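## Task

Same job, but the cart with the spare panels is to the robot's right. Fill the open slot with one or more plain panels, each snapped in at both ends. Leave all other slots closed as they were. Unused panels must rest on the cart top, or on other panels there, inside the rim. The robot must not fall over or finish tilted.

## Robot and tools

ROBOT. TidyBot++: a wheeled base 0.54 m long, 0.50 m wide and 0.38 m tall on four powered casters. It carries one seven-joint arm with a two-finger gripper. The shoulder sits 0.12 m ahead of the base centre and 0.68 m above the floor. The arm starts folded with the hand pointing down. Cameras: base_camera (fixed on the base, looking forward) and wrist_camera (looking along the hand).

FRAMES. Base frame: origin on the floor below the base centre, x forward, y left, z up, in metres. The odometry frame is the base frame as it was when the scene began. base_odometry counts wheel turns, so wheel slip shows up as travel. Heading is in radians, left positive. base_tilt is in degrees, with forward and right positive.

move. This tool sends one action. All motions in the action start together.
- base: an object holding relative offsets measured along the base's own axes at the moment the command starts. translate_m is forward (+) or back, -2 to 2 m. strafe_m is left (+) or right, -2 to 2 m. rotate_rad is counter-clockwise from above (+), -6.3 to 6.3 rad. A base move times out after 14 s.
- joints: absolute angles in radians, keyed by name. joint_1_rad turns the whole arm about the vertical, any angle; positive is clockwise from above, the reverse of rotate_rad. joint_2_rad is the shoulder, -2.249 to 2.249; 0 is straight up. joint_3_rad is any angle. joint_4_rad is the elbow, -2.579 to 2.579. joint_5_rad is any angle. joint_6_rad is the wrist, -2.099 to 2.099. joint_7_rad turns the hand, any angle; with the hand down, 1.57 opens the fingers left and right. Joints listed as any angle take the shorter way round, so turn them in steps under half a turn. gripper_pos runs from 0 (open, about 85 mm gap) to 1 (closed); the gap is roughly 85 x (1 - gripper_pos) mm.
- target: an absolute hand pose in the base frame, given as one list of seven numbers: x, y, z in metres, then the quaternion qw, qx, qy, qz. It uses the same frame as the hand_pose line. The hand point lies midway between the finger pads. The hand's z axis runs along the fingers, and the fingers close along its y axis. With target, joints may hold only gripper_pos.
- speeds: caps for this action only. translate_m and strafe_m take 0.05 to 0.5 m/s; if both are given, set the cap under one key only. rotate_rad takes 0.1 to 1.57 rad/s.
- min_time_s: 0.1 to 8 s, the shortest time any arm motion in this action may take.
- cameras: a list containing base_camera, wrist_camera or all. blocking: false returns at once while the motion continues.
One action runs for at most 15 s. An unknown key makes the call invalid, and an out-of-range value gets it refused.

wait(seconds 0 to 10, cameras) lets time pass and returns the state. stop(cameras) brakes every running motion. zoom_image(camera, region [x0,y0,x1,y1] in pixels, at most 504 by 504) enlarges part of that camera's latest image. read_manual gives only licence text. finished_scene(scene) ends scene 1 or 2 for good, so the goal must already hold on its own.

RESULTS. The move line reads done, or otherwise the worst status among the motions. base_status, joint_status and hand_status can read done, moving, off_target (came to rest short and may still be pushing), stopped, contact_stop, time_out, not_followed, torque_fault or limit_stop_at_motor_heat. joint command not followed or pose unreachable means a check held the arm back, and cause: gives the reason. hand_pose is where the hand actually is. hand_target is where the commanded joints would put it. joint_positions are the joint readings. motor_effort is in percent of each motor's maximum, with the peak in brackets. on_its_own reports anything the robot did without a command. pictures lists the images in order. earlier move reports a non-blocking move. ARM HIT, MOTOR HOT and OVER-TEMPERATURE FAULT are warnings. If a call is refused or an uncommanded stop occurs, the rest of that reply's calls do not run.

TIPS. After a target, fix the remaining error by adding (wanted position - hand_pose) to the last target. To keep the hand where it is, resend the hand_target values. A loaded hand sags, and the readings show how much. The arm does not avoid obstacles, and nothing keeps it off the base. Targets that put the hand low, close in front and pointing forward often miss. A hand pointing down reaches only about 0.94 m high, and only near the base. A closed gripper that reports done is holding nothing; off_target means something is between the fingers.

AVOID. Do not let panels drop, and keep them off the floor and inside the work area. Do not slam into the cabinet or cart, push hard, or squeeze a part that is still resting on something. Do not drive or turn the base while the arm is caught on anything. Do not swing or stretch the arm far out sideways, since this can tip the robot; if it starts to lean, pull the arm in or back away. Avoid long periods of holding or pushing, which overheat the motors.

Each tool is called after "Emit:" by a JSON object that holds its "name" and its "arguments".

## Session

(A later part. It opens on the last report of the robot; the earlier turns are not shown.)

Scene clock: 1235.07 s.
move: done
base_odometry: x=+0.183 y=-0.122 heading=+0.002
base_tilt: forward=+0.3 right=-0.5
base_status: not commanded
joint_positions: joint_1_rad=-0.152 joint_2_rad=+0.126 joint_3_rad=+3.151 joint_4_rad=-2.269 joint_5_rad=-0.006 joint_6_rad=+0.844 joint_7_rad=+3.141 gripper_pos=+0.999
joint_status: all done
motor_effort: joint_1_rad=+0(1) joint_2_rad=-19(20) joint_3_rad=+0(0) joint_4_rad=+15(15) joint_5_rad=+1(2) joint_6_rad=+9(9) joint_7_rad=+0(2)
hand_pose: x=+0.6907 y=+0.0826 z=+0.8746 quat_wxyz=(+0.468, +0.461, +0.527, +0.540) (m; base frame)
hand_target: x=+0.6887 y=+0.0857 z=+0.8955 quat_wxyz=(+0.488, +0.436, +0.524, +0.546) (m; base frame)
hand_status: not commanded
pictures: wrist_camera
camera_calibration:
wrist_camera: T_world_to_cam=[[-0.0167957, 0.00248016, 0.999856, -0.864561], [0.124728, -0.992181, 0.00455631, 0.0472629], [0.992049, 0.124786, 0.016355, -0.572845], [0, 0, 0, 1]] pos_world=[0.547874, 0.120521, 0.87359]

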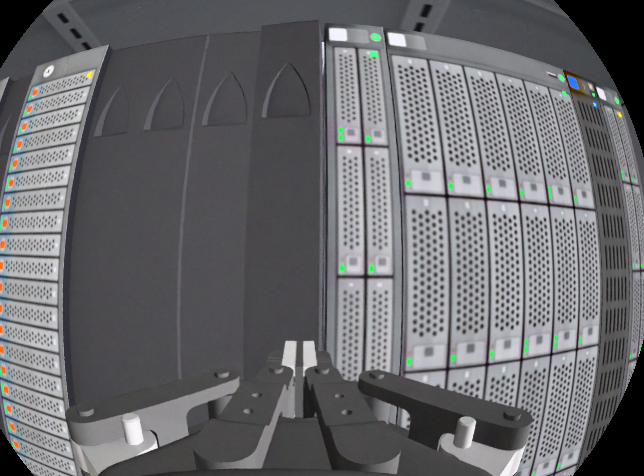

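Emit:
{"name": "move", "arguments": {"joints": {"joint_2_rad": 0.128}, "min_time_s": 0.5}}

Emit:
{"name": "move", "arguments": {"base": {"translate_m": 0.013, "strafe_m": 0.0}, "speeds": {"translate_m": 0.05}, "cameras": ["wrist_camera"]}}

Emit:
{"name": "zoom_image", "arguments": {"camera": "wrist_camera", "region": [220, 0, 360, 120]}}

Emit:
{"name": "zoom_image", "arguments": {"camera": "wrist_camera", "region": [240, 300, 360, 400]}}

Scene clock: 1240.97 s.
move: done
base_odometry: x=+0.183 y=-0.122 heading=+0.002
base_tilt: forward=+0.4 right=-0.5
base_status: not commanded
joint_positions: joint_1_rad=-0.152 joint_2_rad=+0.126 joint_3_rad=+3.151 joint_4_rad=-2.269 joint_5_rad=-0.006 joint_6_rad=+0.844 joint_7_rad=+3.141 gripper_pos=+0.999
joint_status: all done
motor_effort: joint_1_rad=+1(1) joint_2_rad=-19(20) joint_3_rad=+0(0) joint_4_rad=+15(15) joint_5_rad=+1(1) joint_6_rad=+9(9) joint_7_rad=-1(1)
hand_pose: x=+0.6907 y=+0.0826 z=+0.8746 quat_wxyz=(+0.468, +0.461, +0.527, +0.540) (m; base frame)
hand_target: x=+0.6918 y=+0.0862 z=+0.8868 quat_wxyz=(+0.484, +0.440, +0.528, +0.542) (m; base frame)
hand_status: not commanded
pictures: none

Scene clock: 1241.73 s.
move: done
base_odometry: x=+0.196 y=-0.122 heading=+0.002
base_tilt: forward=+0.3 right=-0.5
base_status: done
joint_positions: joint_1_rad=-0.152 joint_2_rad=+0.126 joint_3_rad=+3.151 joint_4_rad=-2.269 joint_5_rad=-0.006 joint_6_rad=+0.844 joint_7_rad=+3.141 gripper_pos=+0.999
joint_status: not commanded
motor_effort: joint_1_rad=+1(2) joint_2_rad=-19(21) joint_3_rad=+0(1) joint_4_rad=+15(15) joint_5_rad=+1(2) joint_6_rad=+9(10) joint_7_rad=+0(1)
hand_pose: x=+0.6907 y=+0.0826 z=+0.8748 quat_wxyz=(+0.468, +0.461, +0.527, +0.540) (m; base frame)
hand_target: x=+0.6918 y=+0.0862 z=+0.8868 quat_wxyz=(+0.484, +0.440, +0.528, +0.542) (m; base frame)
hand_status: not commanded
pictures: wrist_camera
camera_calibration:
wrist_camera: T_world_to_cam=[[-0.0170933, 0.00244334, 0.999851, -0.864591], [0.124726, -0.992181, 0.00455689, 0.0472747], [0.992044, 0.124786, 0.0166549, -0.573008], [0, 0, 0, 1]] pos_world=[0.547774, 0.120521, 0.87379]

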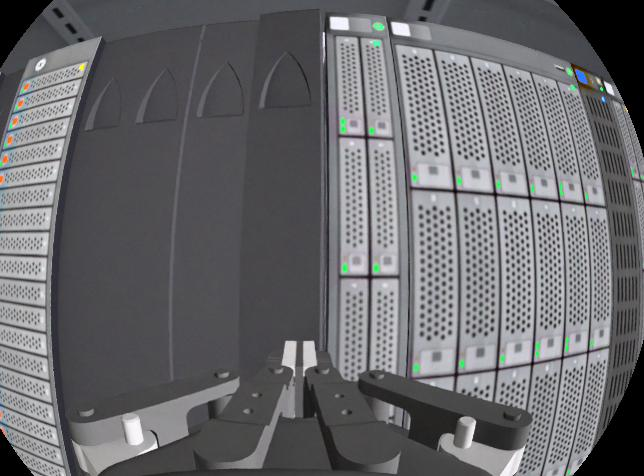

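Scaled by 3.600.

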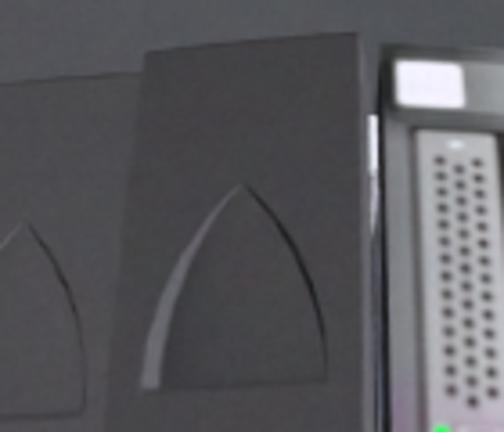

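Scaled by 4.200.

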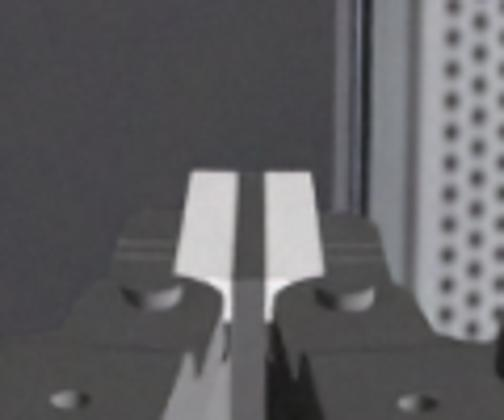

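Emit:
{"name": "move", "arguments": {"base": {"translate_m": 0.003, "strafe_m": 0.0}, "speeds": {"translate_m": 0.05}, "cameras": ["wrist_camera"]}}

Emit:
{"name": "zoom_image", "arguments": {"camera": "wrist_camera", "region": [220, 0, 360, 120]}}

Emit:
{"name": "move", "arguments": {"base": {"translate_m": 0.003, "strafe_m": 0.0}, "speeds": {"translate_m": 0.05}, "cameras": ["wrist_camera"]}}

Emit:
{"name": "zoom_image", "arguments": {"camera": "wrist_camera", "region": [220, 0, 360, 120]}}

Scene clock: 1246.20 s.
move: done
base_odometry: x=+0.199 y=-0.122 heading=+0.002
base_tilt: forward=+0.4 right=-0.5
base_status: done
joint_positions: joint_1_rad=-0.152 joint_2_rad=+0.125 joint_3_rad=+3.151 joint_4_rad=-2.269 joint_5_rad=-0.006 joint_6_rad=+0.844 joint_7_rad=+3.141 gripper_pos=+0.999
joint_status: not commanded
motor_effort: joint_1_rad=+0(2) joint_2_rad=-19(20) joint_3_rad=+0(1) joint_4_rad=+14(15) joint_5_rad=+1(2) joint_6_rad=+9(9) joint_7_rad=+0(1)
hand_pose: x=+0.6907 y=+0.0826 z=+0.8748 quat_wxyz=(+0.468, +0.461, +0.527, +0.540) (m; base frame)
hand_target: x=+0.6918 y=+0.0862 z=+0.8868 quat_wxyz=(+0.484, +0.440, +0.528, +0.542) (m; base frame)
hand_status: not commanded
pictures: wrist_camera
camera_calibration:
wrist_camera: T_world_to_cam=[[-0.0171925, 0.00243107, 0.999849, -0.864533], [0.124726, -0.992181, 0.00455709, 0.0472748], [0.992042, 0.124785, 0.0167548, -0.573095], [0, 0, 0, 1]] pos_world=[0.547774, 0.120521, 0.87379]

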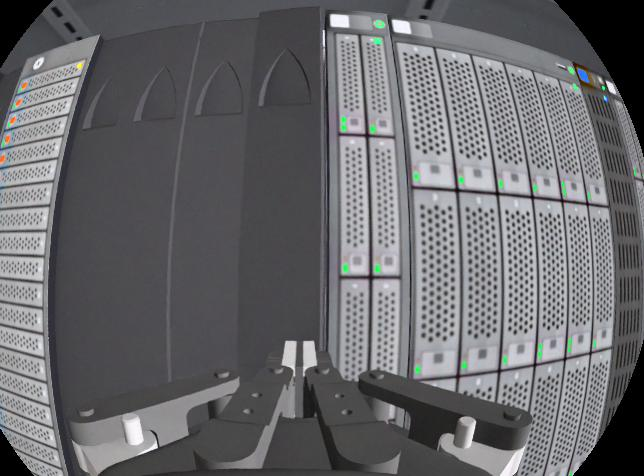

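Scaled by 3.600.

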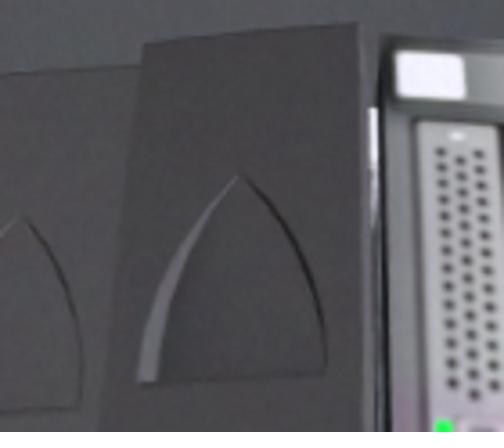

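Scene clock: 1246.77 s.
move: done
base_odometry: x=+0.202 y=-0.122 heading=+0.003
base_tilt: forward=+0.4 right=-0.5
base_status: done
joint_positions: joint_1_rad=-0.152 joint_2_rad=+0.125 joint_3_rad=+3.151 joint_4_rad=-2.269 joint_5_rad=-0.006 joint_6_rad=+0.844 joint_7_rad=+3.141 gripper_pos=+0.999
joint_status: not commanded
motor_effort: joint_1_rad=+0(2) joint_2_rad=-19(21) joint_3_rad=+0(1) joint_4_rad=+14(15) joint_5_rad=+1(1) joint_6_rad=+9(10) joint_7_rad=+0(2)
hand_pose: x=+0.6906 y=+0.0826 z=+0.8749 quat_wxyz=(+0.468, +0.461, +0.527, +0.540) (m; base frame)
hand_target: x=+0.6918 y=+0.0862 z=+0.8868 quat_wxyz=(+0.484, +0.440, +0.528, +0.542) (m; base frame)
hand_status: not commanded
pictures: wrist_camera
camera_calibration:
wrist_camera: T_world_to_cam=[[-0.0172917, 0.00241879, 0.999848, -0.864576], [0.124725, -0.992181, 0.00455728, 0.0472744], [0.992041, 0.124785, 0.0168548, -0.573183], [0, 0, 0, 1]] pos_world=[0.547774, 0.120521, 0.87389]

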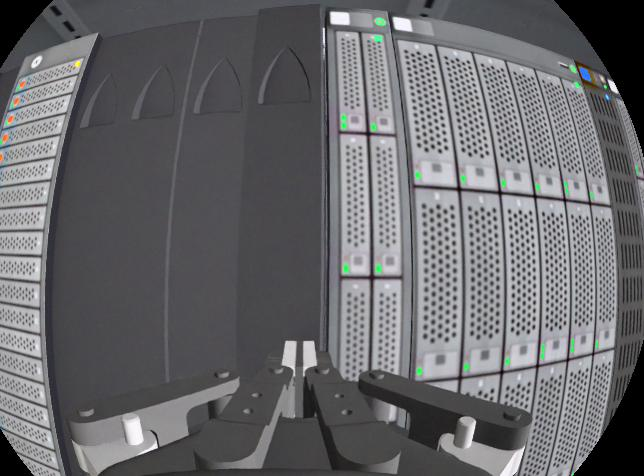

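Scaled by 3.600.

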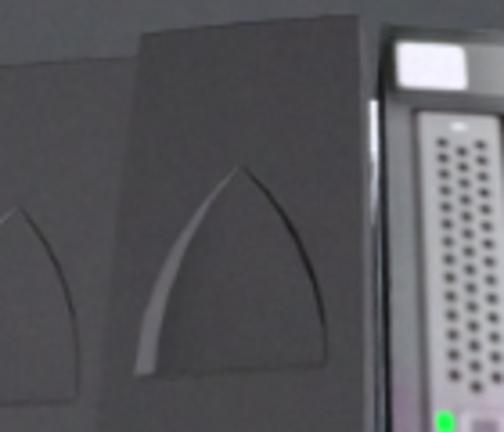

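Emit:
{"name": "move", "arguments": {"base": {"translate_m": 0.003, "strafe_m": 0.0}, "speeds": {"translate_m": 0.05}, "cameras": ["wrist_camera"]}}

Emit:
{"name": "zoom_image", "arguments": {"camera": "wrist_camera", "region": [220, 0, 360, 120]}}

Emit:
{"name": "zoom_image", "arguments": {"camera": "wrist_camera", "region": [240, 300, 360, 400]}}

Scene clock: 1250.40 s.
move: done
base_odometry: x=+0.205 y=-0.122 heading=+0.003
base_tilt: forward=+0.3 right=-0.5
base_status: done
joint_positions: joint_1_rad=-0.152 joint_2_rad=+0.125 joint_3_rad=+3.151 joint_4_rad=-2.269 joint_5_rad=-0.006 joint_6_rad=+0.844 joint_7_rad=+3.141 gripper_pos=+0.999
joint_status: not commanded
motor_effort: joint_1_rad=+1(1) joint_2_rad=-19(20) joint_3_rad=+0(1) joint_4_rad=+15(15) joint_5_rad=+1(1) joint_6_rad=+9(10) joint_7_rad=-1(1)
hand_pose: x=+0.6906 y=+0.0826 z=+0.8750 quat_wxyz=(+0.468, +0.461, +0.527, +0.540) (m; base frame)
hand_target: x=+0.6918 y=+0.0862 z=+0.8868 quat_wxyz=(+0.484, +0.440, +0.528, +0.542) (m; base frame)
hand_status: not commanded
pictures: wrist_camera
camera_calibration:
wrist_camera: T_world_to_cam=[[-0.0173909, 0.00240652, 0.999846, -0.864519], [0.124725, -0.992181, 0.00455748, 0.0472745], [0.992039, 0.124785, 0.0169547, -0.573269], [0, 0, 0, 1]] pos_world=[0.547774, 0.120521, 0.87389]

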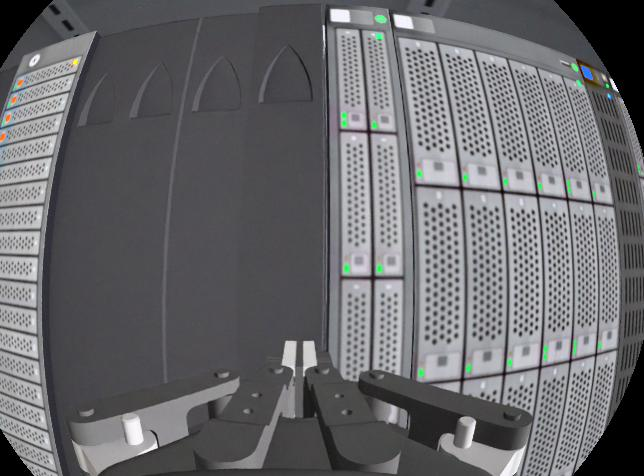

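Scaled by 3.600.

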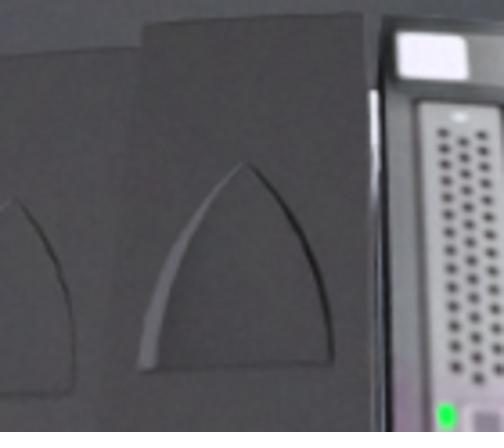

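Scaled by 4.200.

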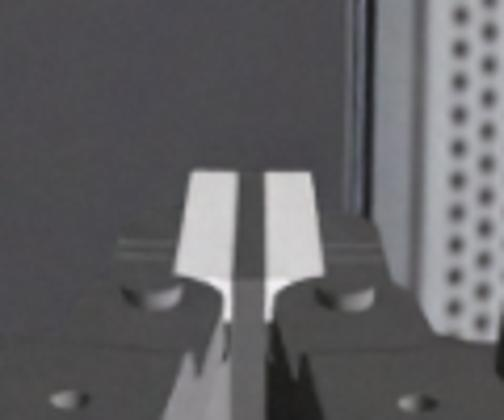

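Emit:
{"name": "move", "arguments": {"base": {"translate_m": 0.003, "strafe_m": 0.0}, "speeds": {"translate_m": 0.05}, "cameras": ["wrist_camera"]}}

Emit:
{"name": "zoom_image", "arguments": {"camera": "wrist_camera", "region": [220, 0, 360, 120]}}

Emit:
{"name": "move", "arguments": {"base": {"translate_m": 0.002, "strafe_m": 0.0}, "speeds": {"translate_m": 0.05}, "cameras": ["wrist_camera"]}}

Emit:
{"name": "zoom_image", "arguments": {"camera": "wrist_camera", "region": [220, 0, 360, 120]}}

Emit:
{"name": "zoom_image", "arguments": {"camera": "wrist_camera", "region": [240, 300, 360, 400]}}

Scene clock: 1256.20 s.
move: done
base_odometry: x=+0.208 y=-0.122 heading=+0.003
base_tilt: forward=+0.4 right=-0.5
base_status: done
joint_positions: joint_1_rad=-0.152 joint_2_rad=+0.124 joint_3_rad=+3.151 joint_4_rad=-2.269 joint_5_rad=-0.006 joint_6_rad=+0.844 joint_7_rad=+3.141 gripper_pos=+0.999
joint_status: not commanded
motor_effort: joint_1_rad=+1(2) joint_2_rad=-18(19) joint_3_rad=+0(1) joint_4_rad=+16(16) joint_5_rad=+1(2) joint_6_rad=+9(10) joint_7_rad=-1(1)
hand_pose: x=+0.6904 y=+0.0826 z=+0.8756 quat_wxyz=(+0.468, +0.460, +0.527, +0.540) (m; base frame)
hand_target: x=+0.6918 y=+0.0862 z=+0.8868 quat_wxyz=(+0.484, +0.440, +0.528, +0.542) (m; base frame)
hand_status: not commanded
pictures: wrist_camera
camera_calibration:
wrist_camera: T_world_to_cam=[[-0.0184844, 0.00227128, 0.999827, -0.864389], [0.124732, -0.99218, 0.00455991, 0.047291], [0.992018, 0.124795, 0.0180566, -0.574031], [0, 0, 0, 1]] pos_world=[0.547573, 0.120521, 0.874388]

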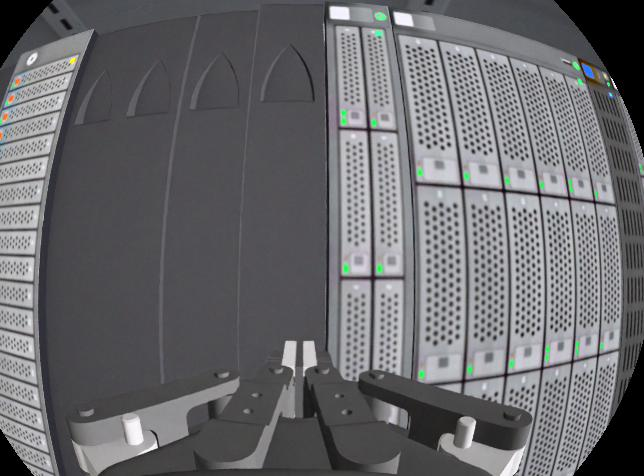

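Scaled by 3.600.

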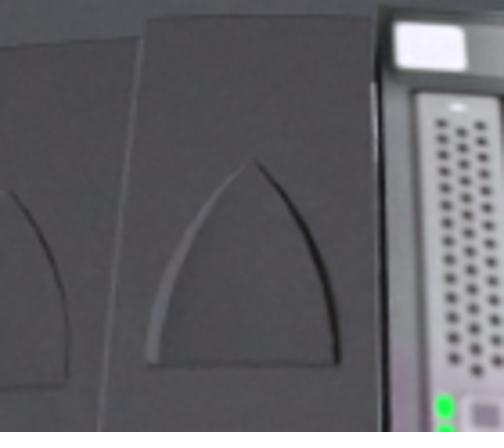

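Scene clock: 1256.67 s.
move: done
base_odometry: x=+0.210 y=-0.122 heading=+0.003
base_tilt: forward=+0.3 right=-0.5
base_status: done
joint_positions: joint_1_rad=-0.152 joint_2_rad=+0.122 joint_3_rad=+3.151 joint_4_rad=-2.270 joint_5_rad=-0.006 joint_6_rad=+0.844 joint_7_rad=+3.141 gripper_pos=+0.999
joint_status: not commanded
motor_effort: joint_1_rad=+1(1) joint_2_rad=-18(19) joint_3_rad=+1(1) joint_4_rad=+17(20) joint_5_rad=+1(2) joint_6_rad=+10(10) joint_7_rad=-1(1)
hand_pose: x=+0.6900 y=+0.0825 z=+0.8762 quat_wxyz=(+0.468, +0.460, +0.526, +0.540) (m; base frame)
hand_target: x=+0.6918 y=+0.0862 z=+0.8868 quat_wxyz=(+0.484, +0.440, +0.528, +0.542) (m; base frame)
hand_status: not commanded
pictures: wrist_camera
camera_calibration:
wrist_camera: T_world_to_cam=[[-0.0195633, 0.00203705, 0.999807, -0.86426], [0.12473, -0.992181, 0.00446211, 0.0473388], [0.991998, 0.124793, 0.0191563, -0.574482], [0, 0, 0, 1]] pos_world=[0.547072, 0.12042, 0.874887]

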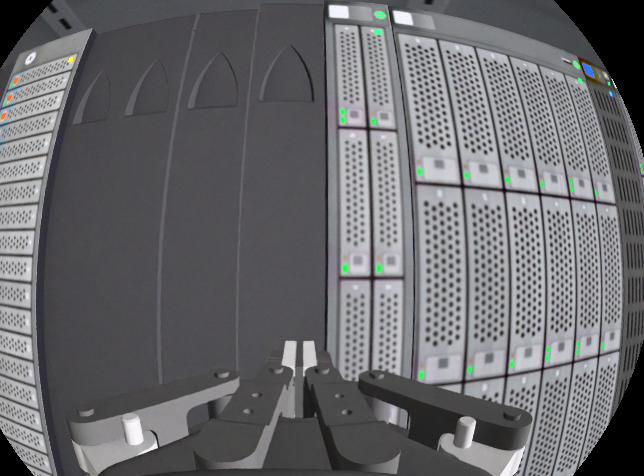

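Scaled by 3.600.

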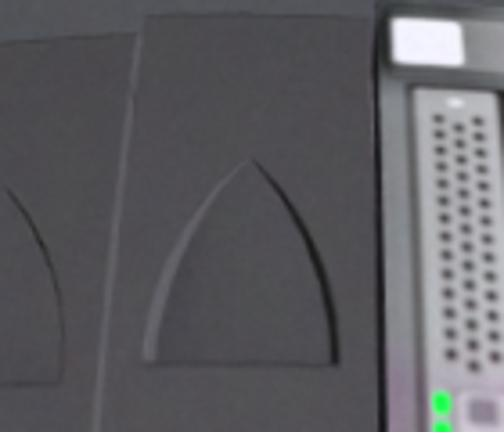

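Scaled by 4.200.

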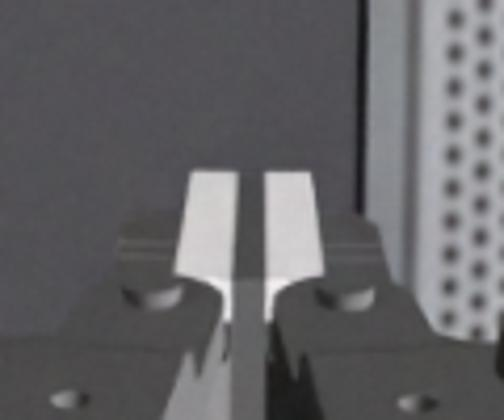

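Emit:
{"name": "move", "arguments": {"base": {"translate_m": 0.004, "strafe_m": 0.0}, "speeds": {"translate_m": 0.05}, "joints": {"joint_2_rad": 0.145}, "cameras": ["wrist_camera"]}}

Emit:
{"name": "zoom_image", "arguments": {"camera": "wrist_camera", "region": [220, 0, 360, 120]}}

Scene clock: 1273.93 s.
move: done
base_odometry: x=+0.214 y=-0.121 heading=+0.003
base_tilt: forward=+0.4 right=-0.5
base_status: done
joint_positions: joint_1_rad=-0.153 joint_2_rad=+0.122 joint_3_rad=+3.150 joint_4_rad=-2.270 joint_5_rad=-0.006 joint_6_rad=+0.844 joint_7_rad=+3.141 gripper_pos=+0.999
joint_status: all done
motor_effort: joint_1_rad=+2(3) joint_2_rad=-18(19) joint_3_rad=+1(3) joint_4_rad=+18(21) joint_5_rad=+0(1) joint_6_rad=+10(11) joint_7_rad=+0(1)
hand_pose: x=+0.6897 y=+0.0834 z=+0.8760 quat_wxyz=(+0.468, +0.460, +0.527, +0.541) (m; base frame)
hand_target: x=+0.6952 y=+0.0867 z=+0.8769 quat_wxyz=(+0.480, +0.444, +0.533, +0.537) (m; base frame)
hand_status: not commanded
pictures: wrist_camera
camera_calibration:
wrist_camera: T_world_to_cam=[[-0.0190703, 0.00206325, 0.999816, -0.864349], [0.126431, -0.991965, 0.00445857, 0.0471163], [0.991792, 0.126492, 0.0186562, -0.573922], [0, 0, 0, 1]] pos_world=[0.546771, 0.121118, 0.874687]

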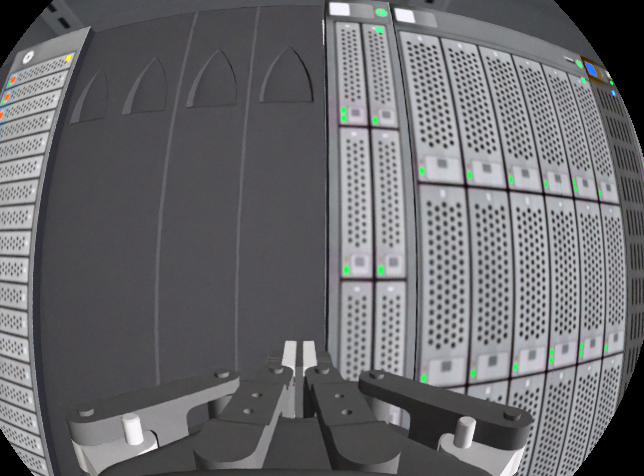

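Scaled by 3.600.

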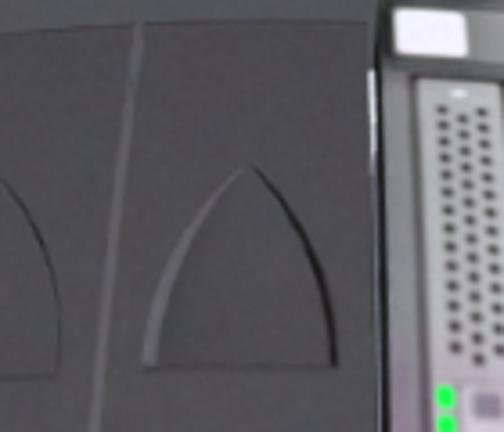

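Emit:
{"name": "move", "arguments": {"joints": {"joint_2_rad": 0.126}, "min_time_s": 0.5}}

Emit:
{"name": "move", "arguments": {"base": {"translate_m": -0.045, "strafe_m": 0.0}, "speeds": {"translate_m": 0.08}, "cameras": ["wrist_camera"]}}

Emit:
{"name": "zoom_image", "arguments": {"camera": "wrist_camera", "region": [220, 20, 360, 140]}}

Scene clock: 1283.17 s.
move: done
base_odometry: x=+0.214 y=-0.121 heading=+0.003
base_tilt: forward=+0.3 right=-0.5
base_status: not commanded
joint_positions: joint_1_rad=-0.153 joint_2_rad=+0.122 joint_3_rad=+3.150 joint_4_rad=-2.270 joint_5_rad=-0.006 joint_6_rad=+0.844 joint_7_rad=+3.141 gripper_pos=+0.999
joint_status: all done
motor_effort: joint_1_rad=+2(3) joint_2_rad=-18(19) joint_3_rad=+1(1) joint_4_rad=+18(18) joint_5_rad=+0(1) joint_6_rad=+10(10) joint_7_rad=+0(1)
hand_pose: x=+0.6897 y=+0.0834 z=+0.8761 quat_wxyz=(+0.468, +0.460, +0.527, +0.541) (m; base frame)
hand_target: x=+0.6914 y=+0.0861 z=+0.8880 quat_wxyz=(+0.485, +0.439, +0.527, +0.542) (m; base frame)
hand_status: not commanded
pictures: none

Scene clock: 1284.20 s.
move: done
base_odometry: x=+0.169 y=-0.122 heading=+0.003
base_tilt: forward=+0.4 right=-0.5
base_status: done
joint_positions: joint_1_rad=-0.153 joint_2_rad=+0.121 joint_3_rad=+3.150 joint_4_rad=-2.267 joint_5_rad=-0.006 joint_6_rad=+0.844 joint_7_rad=+3.141 gripper_pos=+0.999
joint_status: not commanded
motor_effort: joint_1_rad=+0(1) joint_2_rad=-18(20) joint_3_rad=+0(1) joint_4_rad=+15(17) joint_5_rad=+1(1) joint_6_rad=+8(10) joint_7_rad=+0(1)
hand_pose: x=+0.6902 y=+0.0835 z=+0.8783 quat_wxyz=(+0.469, +0.459, +0.526, +0.542) (m; base frame)
hand_target: x=+0.6914 y=+0.0861 z=+0.8880 quat_wxyz=(+0.485, +0.439, +0.527, +0.542) (m; base frame)
hand_status: not commanded
pictures: wrist_camera
camera_calibration:
wrist_camera: T_world_to_cam=[[-0.0233249, 0.00143126, 0.999727, -0.863551], [0.126427, -0.991966, 0.00436985, 0.0472246], [0.991702, 0.126494, 0.0229566, -0.578179], [0, 0, 0, 1]] pos_world=[0.547268, 0.121218, 0.876382]

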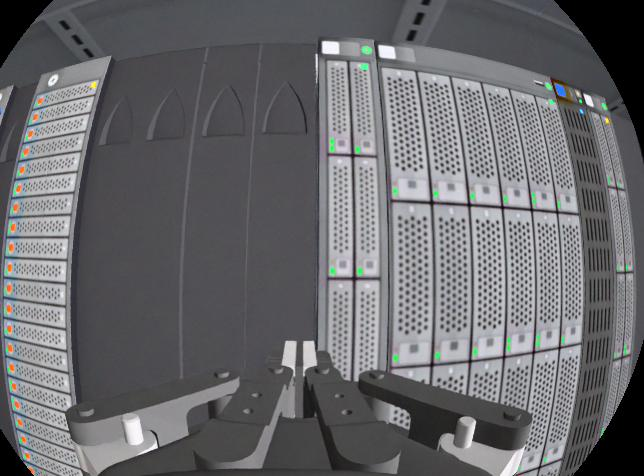

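Scaled by 3.600.

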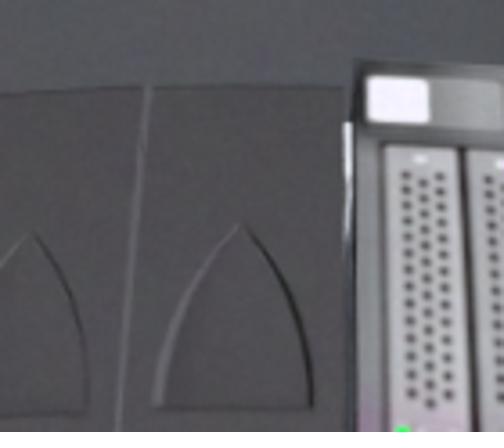

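Emit:
{"name": "move", "arguments": {"base": {"translate_m": 0.0, "strafe_m": -0.1}, "speeds": {"strafe_m": 0.1}, "joints": {"joint_1_rad": 0.078, "joint_2_rad": 0.157}, "min_time_s": 2.0, "cameras": ["wrist_camera"]}}

Emit:
{"name": "zoom_image", "arguments": {"camera": "wrist_camera", "region": [200, 230, 400, 400]}}

Emit:
{"name": "zoom_image", "arguments": {"camera": "wrist_camera", "region": [200, 0, 400, 200]}}

Scene clock: 1290.83 s.
move: done
base_odometry: x=+0.169 y=-0.222 heading=+0.003
base_tilt: forward=+0.3 right=-0.4
base_status: done
joint_positions: joint_1_rad=+0.054 joint_2_rad=+0.125 joint_3_rad=+3.150 joint_4_rad=-2.267 joint_5_rad=-0.006 joint_6_rad=+0.844 joint_7_rad=+3.141 gripper_pos=+0.999
joint_status: all done
motor_effort: joint_1_rad=+0(2) joint_2_rad=-19(20) joint_3_rad=+0(1) joint_4_rad=+15(15) joint_5_rad=+1(1) joint_6_rad=+9(9) joint_7_rad=+0(1)
hand_pose: x=+0.6959 y=-0.0355 z=+0.8762 quat_wxyz=(+0.521, +0.511, +0.477, +0.490) (m; base frame)
hand_target: x=+0.7019 y=-0.0488 z=+0.8699 quat_wxyz=(+0.536, +0.506, +0.480, +0.475) (m; base frame)
hand_status: not commanded
pictures: wrist_camera
camera_calibration:
wrist_camera: T_world_to_cam=[[-0.0189392, 0.00599117, 0.999803, -0.864222], [-0.0798301, -0.996799, 0.00446095, 0.0716905], [0.996629, -0.0797299, 0.0193569, -0.576257], [0, 0, 0, 1]] pos_world=[0.563669, 0.0306938, 0.874886]

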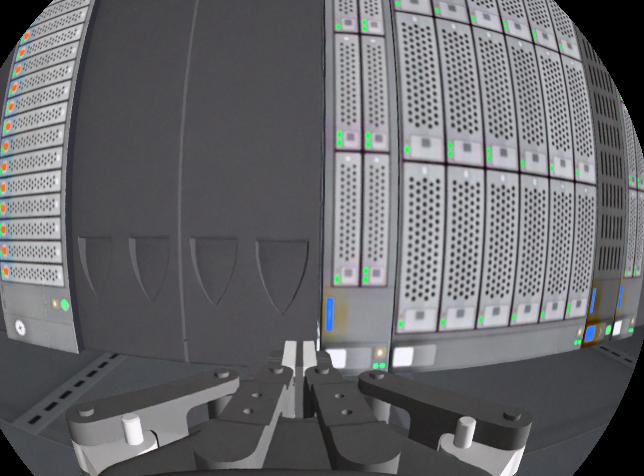

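Scaled by 2.520.

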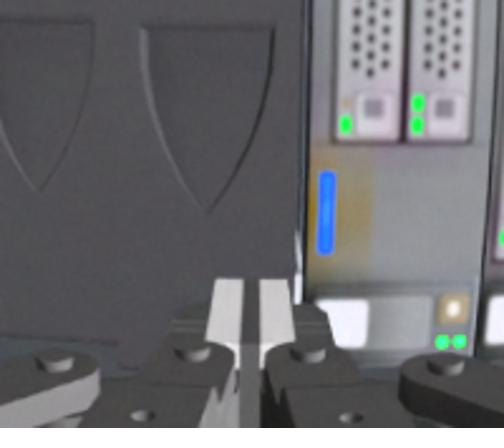

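Scaled by 2.520.

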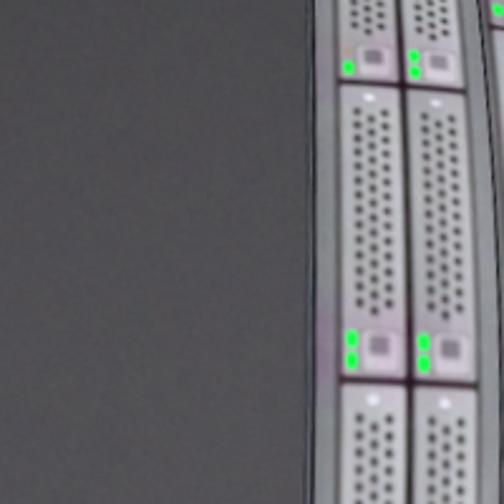

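Emit:
{"name": "zoom_image", "arguments": {"camera": "wrist_camera", "region": [180, 330, 280, 400]}}

Emit:
{"name": "zoom_image", "arguments": {"camera": "wrist_camera", "region": [180, 220, 330, 330]}}

Emit:
{"name": "zoom_image", "arguments": {"camera": "wrist_camera", "region": [300, 270, 400, 390]}}

Emit:
{"name": "zoom_image", "arguments": {"camera": "wrist_camera", "region": [165, 140, 205, 180]}}

Emit:
{"name": "zoom_image", "arguments": {"camera": "wrist_camera", "region": [370, 140, 410, 180]}}

Scaled by 5.040.

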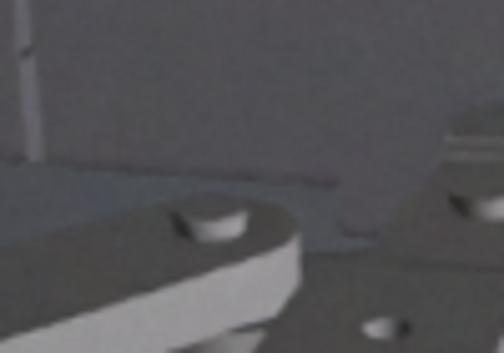

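Scaled by 3.360.

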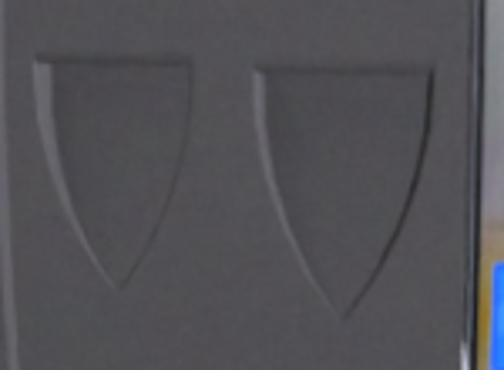

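Scaled by 4.200.

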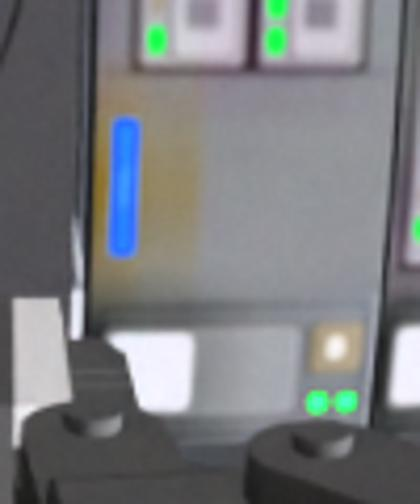

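Scaled by 12.600.

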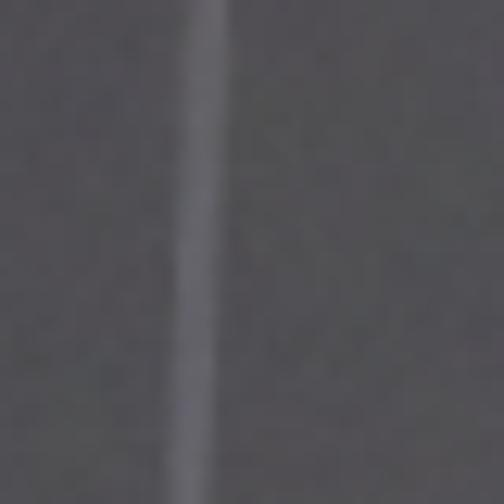

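Scaled by 12.600.

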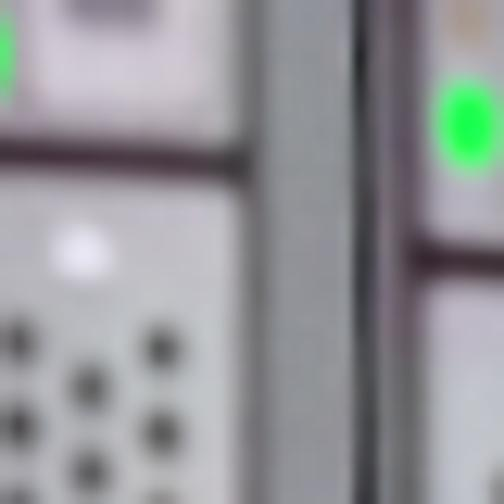

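Emit:
{"name": "move", "arguments": {"joints": {"joint_2_rad": 0.168}, "min_time_s": 1.0}}

Scene clock: 1339.33 s.
move: done
base_odometry: x=+0.169 y=-0.222 heading=+0.003
base_tilt: forward=+0.4 right=-0.4
base_status: not commanded
joint_positions: joint_1_rad=+0.054 joint_2_rad=+0.135 joint_3_rad=+3.150 joint_4_rad=-2.267 joint_5_rad=-0.006 joint_6_rad=+0.844 joint_7_rad=+3.141 gripper_pos=+0.999
joint_status: all done
motor_effort: joint_1_rad=+1(1) joint_2_rad=-19(20) joint_3_rad=+0(0) joint_4_rad=+15(15) joint_5_rad=+1(1) joint_6_rad=+9(10) joint_7_rad=-1(1)
hand_pose: x=+0.6979 y=-0.0356 z=+0.8701 quat_wxyz=(+0.518, +0.514, +0.479, +0.487) (m; base frame)
hand_target: x=+0.7040 y=-0.0490 z=+0.8635 quat_wxyz=(+0.534, +0.509, +0.483, +0.473) (m; base frame)
hand_status: not commanded
pictures: none

Emit:
{"name": "move", "arguments": {"joints": {"joint_2_rad": 0.142, "joint_1_rad": 0.058}, "min_time_s": 0.5}}

Emit:
{"name": "move", "arguments": {"base": {"translate_m": 0.02, "strafe_m": 0.0}, "speeds": {"translate_m": 0.05}, "cameras": ["wrist_camera"]}}

Emit:
{"name": "zoom_image", "arguments": {"camera": "wrist_camera", "region": [180, 210, 340, 400]}}

Scene clock: 1349.03 s.
move: done
base_odometry: x=+0.169 y=-0.222 heading=+0.003
base_tilt: forward=+0.3 right=-0.5
base_status: not commanded
joint_positions: joint_1_rad=+0.054 joint_2_rad=+0.135 joint_3_rad=+3.150 joint_4_rad=-2.267 joint_5_rad=-0.006 joint_6_rad=+0.844 joint_7_rad=+3.141 gripper_pos=+0.999
joint_status: all done
motor_effort: joint_1_rad=+0(2) joint_2_rad=-19(20) joint_3_rad=+0(0) joint_4_rad=+15(15) joint_5_rad=+1(1) joint_6_rad=+9(9) joint_7_rad=+0(1)
hand_pose: x=+0.6979 y=-0.0356 z=+0.8702 quat_wxyz=(+0.518, +0.514, +0.479, +0.487) (m; base frame)
hand_target: x=+0.6999 y=-0.0370 z=+0.8787 quat_wxyz=(+0.535, +0.497, +0.482, +0.484) (m; base frame)
hand_status: not commanded
pictures: none

Scene clock: 1349.93 s.
move: done
base_odometry: x=+0.189 y=-0.222 heading=+0.003
base_tilt: forward=+0.4 right=-0.5
base_status: done
joint_positions: joint_1_rad=+0.054 joint_2_rad=+0.135 joint_3_rad=+3.150 joint_4_rad=-2.267 joint_5_rad=-0.006 joint_6_rad=+0.844 joint_7_rad=+3.141 gripper_pos=+0.999
joint_status: not commanded
motor_effort: joint_1_rad=+1(2) joint_2_rad=-19(21) joint_3_rad=+0(0) joint_4_rad=+15(15) joint_5_rad=+0(1) joint_6_rad=+8(10) joint_7_rad=-1(1)
hand_pose: x=+0.6978 y=-0.0356 z=+0.8702 quat_wxyz=(+0.518, +0.514, +0.479, +0.487) (m; base frame)
hand_target: x=+0.6999 y=-0.0370 z=+0.8787 quat_wxyz=(+0.535, +0.497, +0.482, +0.484) (m; base frame)
hand_status: not commanded
pictures: wrist_camera
camera_calibration:
wrist_camera: T_world_to_cam=[[-0.00854848, 0.00544023, 0.999949, -0.865486], [-0.0797722, -0.996802, 0.00474114, 0.0714951], [0.996776, -0.0797275, 0.00895512, -0.569207], [0, 0, 0, 1]] pos_world=[0.565676, 0.0305934, 0.8702]

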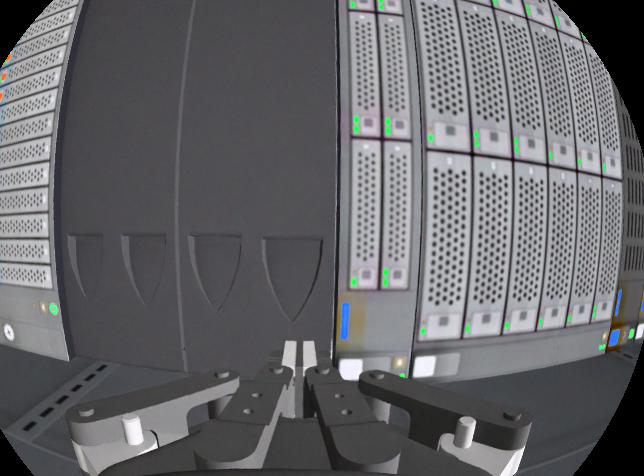

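Scaled by 2.653.

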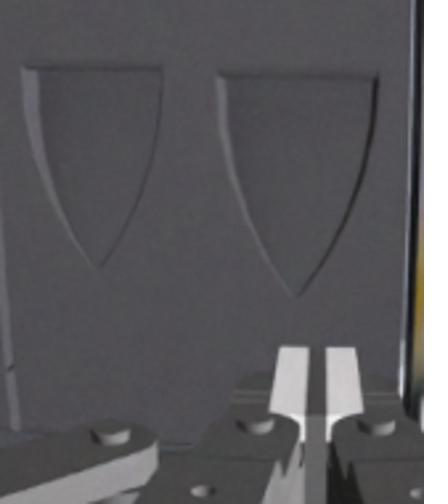

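Emit:
{"name": "move", "arguments": {"base": {"translate_m": 0.006, "strafe_m": 0.0}, "speeds": {"translate_m": 0.05}, "cameras": ["wrist_camera"]}}

Emit:
{"name": "zoom_image", "arguments": {"camera": "wrist_camera", "region": [180, 210, 360, 400]}}

Emit:
{"name": "move", "arguments": {"base": {"translate_m": 0.003, "strafe_m": 0.0}, "speeds": {"translate_m": 0.05}, "cameras": ["wrist_camera"]}}

Emit:
{"name": "zoom_image", "arguments": {"camera": "wrist_camera", "region": [180, 210, 360, 400]}}

Scene clock: 1355.60 s.
move: done
base_odometry: x=+0.196 y=-0.222 heading=+0.002
base_tilt: forward=+0.3 right=-0.4
base_status: done
joint_positions: joint_1_rad=+0.054 joint_2_rad=+0.135 joint_3_rad=+3.150 joint_4_rad=-2.267 joint_5_rad=-0.006 joint_6_rad=+0.844 joint_7_rad=+3.141 gripper_pos=+0.999
joint_status: not commanded
motor_effort: joint_1_rad=+0(2) joint_2_rad=-19(21) joint_3_rad=+0(1) joint_4_rad=+14(15) joint_5_rad=+1(1) joint_6_rad=+9(10) joint_7_rad=-1(1)
hand_pose: x=+0.6979 y=-0.0356 z=+0.8702 quat_wxyz=(+0.518, +0.514, +0.479, +0.487) (m; base frame)
hand_target: x=+0.6999 y=-0.0370 z=+0.8787 quat_wxyz=(+0.535, +0.497, +0.482, +0.484) (m; base frame)
hand_status: not commanded
pictures: wrist_camera
camera_calibration:
wrist_camera: T_world_to_cam=[[-0.00844883, 0.00543205, 0.99995, -0.865543], [-0.0797717, -0.996802, 0.00474094, 0.071495], [0.996777, -0.0797276, 0.00885513, -0.56912], [0, 0, 0, 1]] pos_world=[0.565676, 0.0305934, 0.8702]

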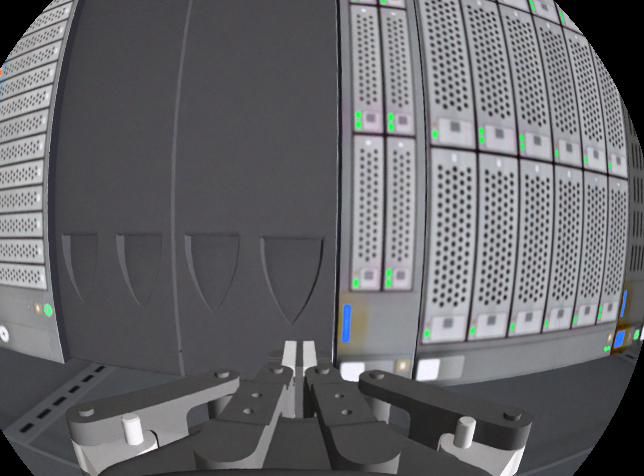

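Scaled by 2.653.

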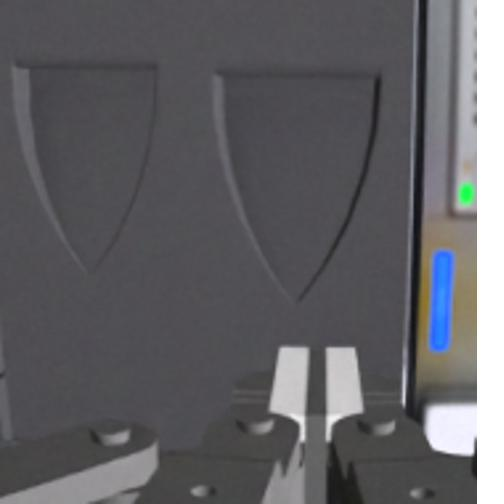

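Scene clock: 1356.17 s.
move: done
base_odometry: x=+0.199 y=-0.222 heading=+0.002
base_tilt: forward=+0.3 right=-0.5
base_status: done
joint_positions: joint_1_rad=+0.054 joint_2_rad=+0.135 joint_3_rad=+3.150 joint_4_rad=-2.267 joint_5_rad=-0.006 joint_6_rad=+0.844 joint_7_rad=+3.141 gripper_pos=+0.999
joint_status: not commanded
motor_effort: joint_1_rad=+0(1) joint_2_rad=-19(21) joint_3_rad=+0(1) joint_4_rad=+15(15) joint_5_rad=+0(2) joint_6_rad=+9(9) joint_7_rad=-1(1)
hand_pose: x=+0.6979 y=-0.0356 z=+0.8702 quat_wxyz=(+0.518, +0.514, +0.479, +0.487) (m; base frame)
hand_target: x=+0.6999 y=-0.0370 z=+0.8787 quat_wxyz=(+0.535, +0.497, +0.482, +0.484) (m; base frame)
hand_status: not commanded
pictures: wrist_camera
camera_calibration:
wrist_camera: T_world_to_cam=[[-0.00854848, 0.00544023, 0.999949, -0.865486], [-0.0797722, -0.996802, 0.00474114, 0.0714951], [0.996776, -0.0797275, 0.00895512, -0.569207], [0, 0, 0, 1]] pos_world=[0.565676, 0.0305934, 0.8702]

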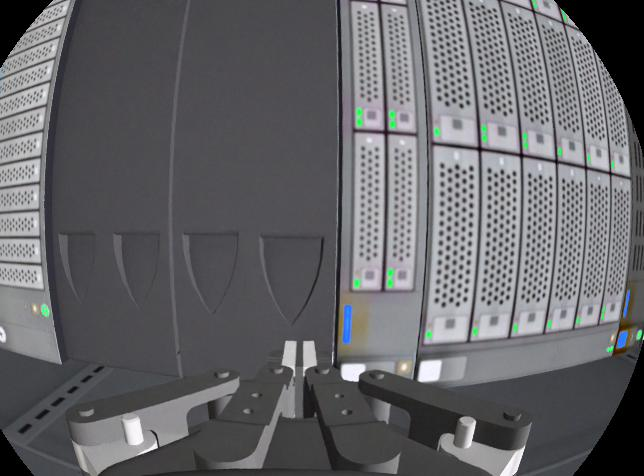

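Scaled by 2.653.

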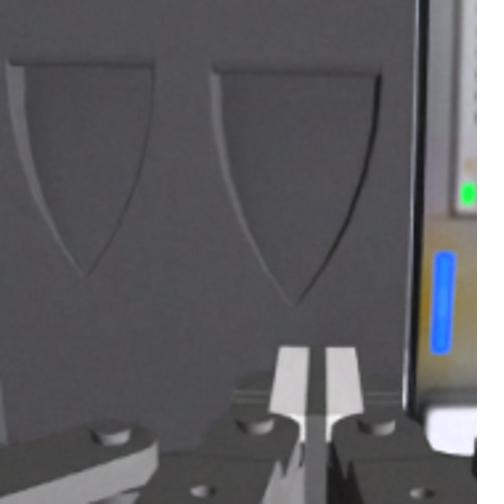

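Emit:
{"name": "move", "arguments": {"base": {"translate_m": 0.003, "strafe_m": 0.0}, "speeds": {"translate_m": 0.05}, "cameras": ["wrist_camera"]}}

Emit:
{"name": "zoom_image", "arguments": {"camera": "wrist_camera", "region": [180, 210, 360, 400]}}

Emit:
{"name": "move", "arguments": {"base": {"translate_m": 0.003, "strafe_m": 0.0}, "speeds": {"translate_m": 0.05}, "cameras": ["wrist_camera"]}}

Emit:
{"name": "zoom_image", "arguments": {"camera": "wrist_camera", "region": [180, 210, 360, 400]}}

Scene clock: 1361.30 s.
move: done
base_odometry: x=+0.202 y=-0.222 heading=+0.002
base_tilt: forward=+0.3 right=-0.5
base_status: done
joint_positions: joint_1_rad=+0.054 joint_2_rad=+0.135 joint_3_rad=+3.150 joint_4_rad=-2.267 joint_5_rad=-0.006 joint_6_rad=+0.844 joint_7_rad=+3.141 gripper_pos=+0.999
joint_status: not commanded
motor_effort: joint_1_rad=+0(2) joint_2_rad=-19(21) joint_3_rad=+0(1) joint_4_rad=+14(15) joint_5_rad=+0(1) joint_6_rad=+9(10) joint_7_rad=-1(2)
hand_pose: x=+0.6978 y=-0.0356 z=+0.8702 quat_wxyz=(+0.518, +0.514, +0.479, +0.487) (m; base frame)
hand_target: x=+0.6999 y=-0.0370 z=+0.8787 quat_wxyz=(+0.535, +0.497, +0.482, +0.484) (m; base frame)
hand_status: not commanded
pictures: wrist_camera
camera_calibration:
wrist_camera: T_world_to_cam=[[-0.00854848, 0.00544023, 0.999949, -0.865486], [-0.0797722, -0.996802, 0.00474114, 0.0714951], [0.996776, -0.0797275, 0.00895512, -0.569207], [0, 0, 0, 1]] pos_world=[0.565676, 0.0305934, 0.8702]

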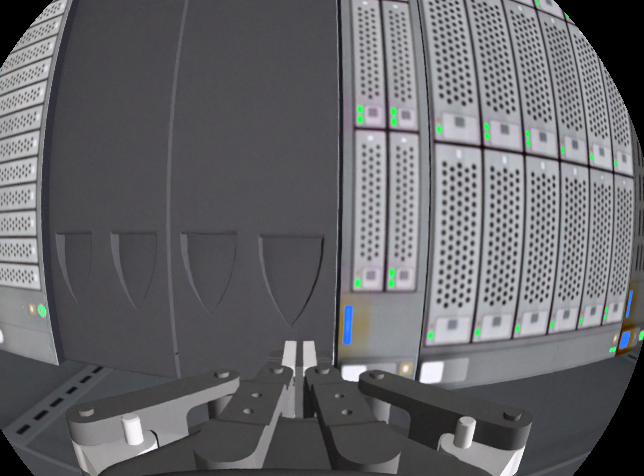

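Scaled by 2.653.

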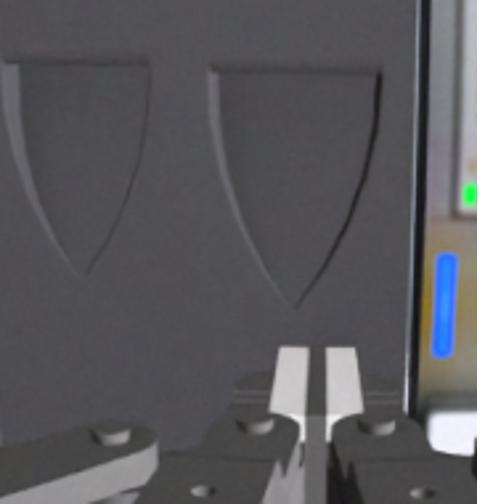

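Scene clock: 1361.87 s.
move: done
base_odometry: x=+0.205 y=-0.223 heading=+0.002
base_tilt: forward=+0.4 right=-0.5
base_status: done
joint_positions: joint_1_rad=+0.054 joint_2_rad=+0.135 joint_3_rad=+3.150 joint_4_rad=-2.267 joint_5_rad=-0.006 joint_6_rad=+0.844 joint_7_rad=+3.141 gripper_pos=+0.999
joint_status: not commanded
motor_effort: joint_1_rad=+1(2) joint_2_rad=-19(21) joint_3_rad=+0(1) joint_4_rad=+15(15) joint_5_rad=+1(1) joint_6_rad=+8(9) joint_7_rad=+0(1)
hand_pose: x=+0.6978 y=-0.0356 z=+0.8702 quat_wxyz=(+0.518, +0.514, +0.479, +0.487) (m; base frame)
hand_target: x=+0.6999 y=-0.0370 z=+0.8787 quat_wxyz=(+0.535, +0.497, +0.482, +0.484) (m; base frame)
hand_status: not commanded
pictures: wrist_camera
camera_calibration:
wrist_camera: T_world_to_cam=[[-0.00864813, 0.0054484, 0.999948, -0.865529], [-0.0797726, -0.996802, 0.00474134, 0.0714947], [0.996776, -0.0797275, 0.0090551, -0.569294], [0, 0, 0, 1]] pos_world=[0.565676, 0.0305934, 0.8703]

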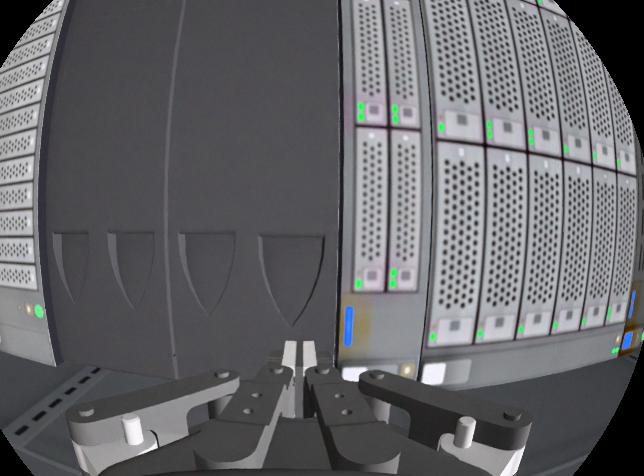

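Scaled by 2.653.

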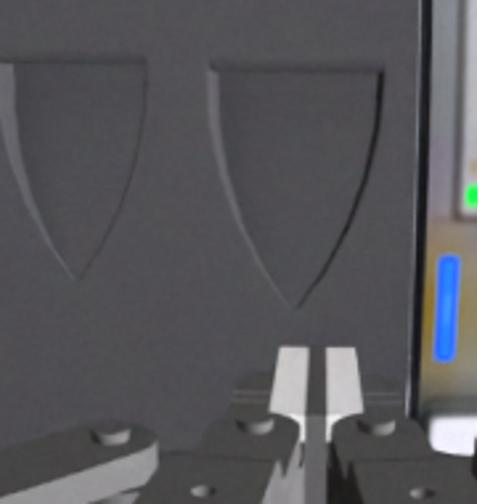

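Emit:
{"name": "zoom_image", "arguments": {"camera": "wrist_camera", "region": [150, 200, 190, 240]}}

Emit:
{"name": "zoom_image", "arguments": {"camera": "wrist_camera", "region": [410, 200, 450, 240]}}

Emit:
{"name": "zoom_image", "arguments": {"camera": "wrist_camera", "region": [160, 330, 280, 390]}}

Emit:
{"name": "zoom_image", "arguments": {"camera": "wrist_camera", "region": [320, 280, 400, 390]}}

Emit:
{"name": "zoom_image", "arguments": {"camera": "wrist_camera", "region": [200, 220, 350, 340]}}

Scaled by 12.600.

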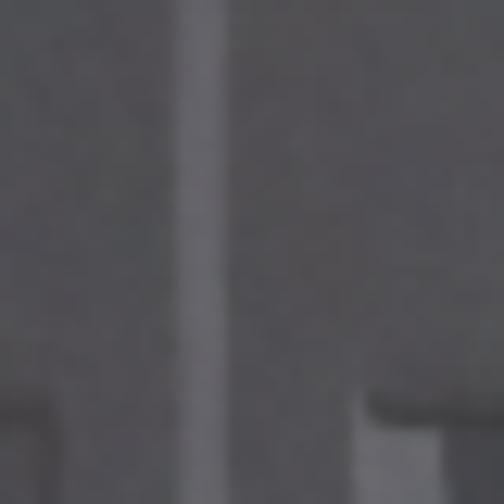

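Scaled by 12.600.

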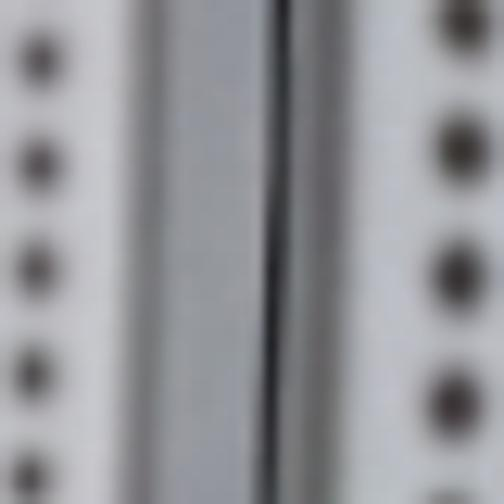

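Scaled by 4.200.

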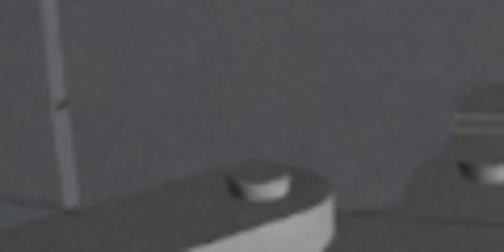

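Scaled by 4.582.

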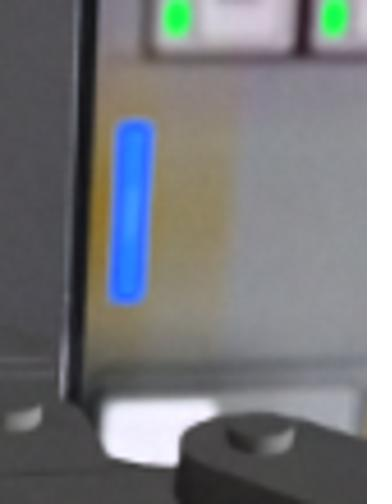

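Scaled by 3.360.

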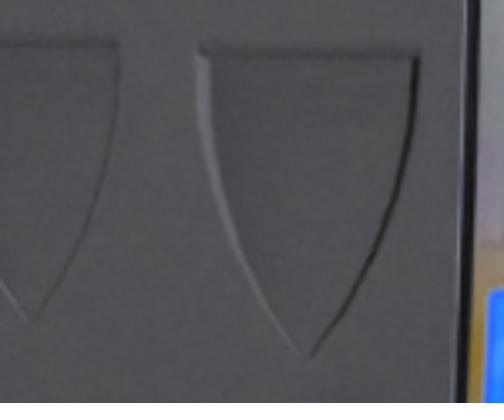

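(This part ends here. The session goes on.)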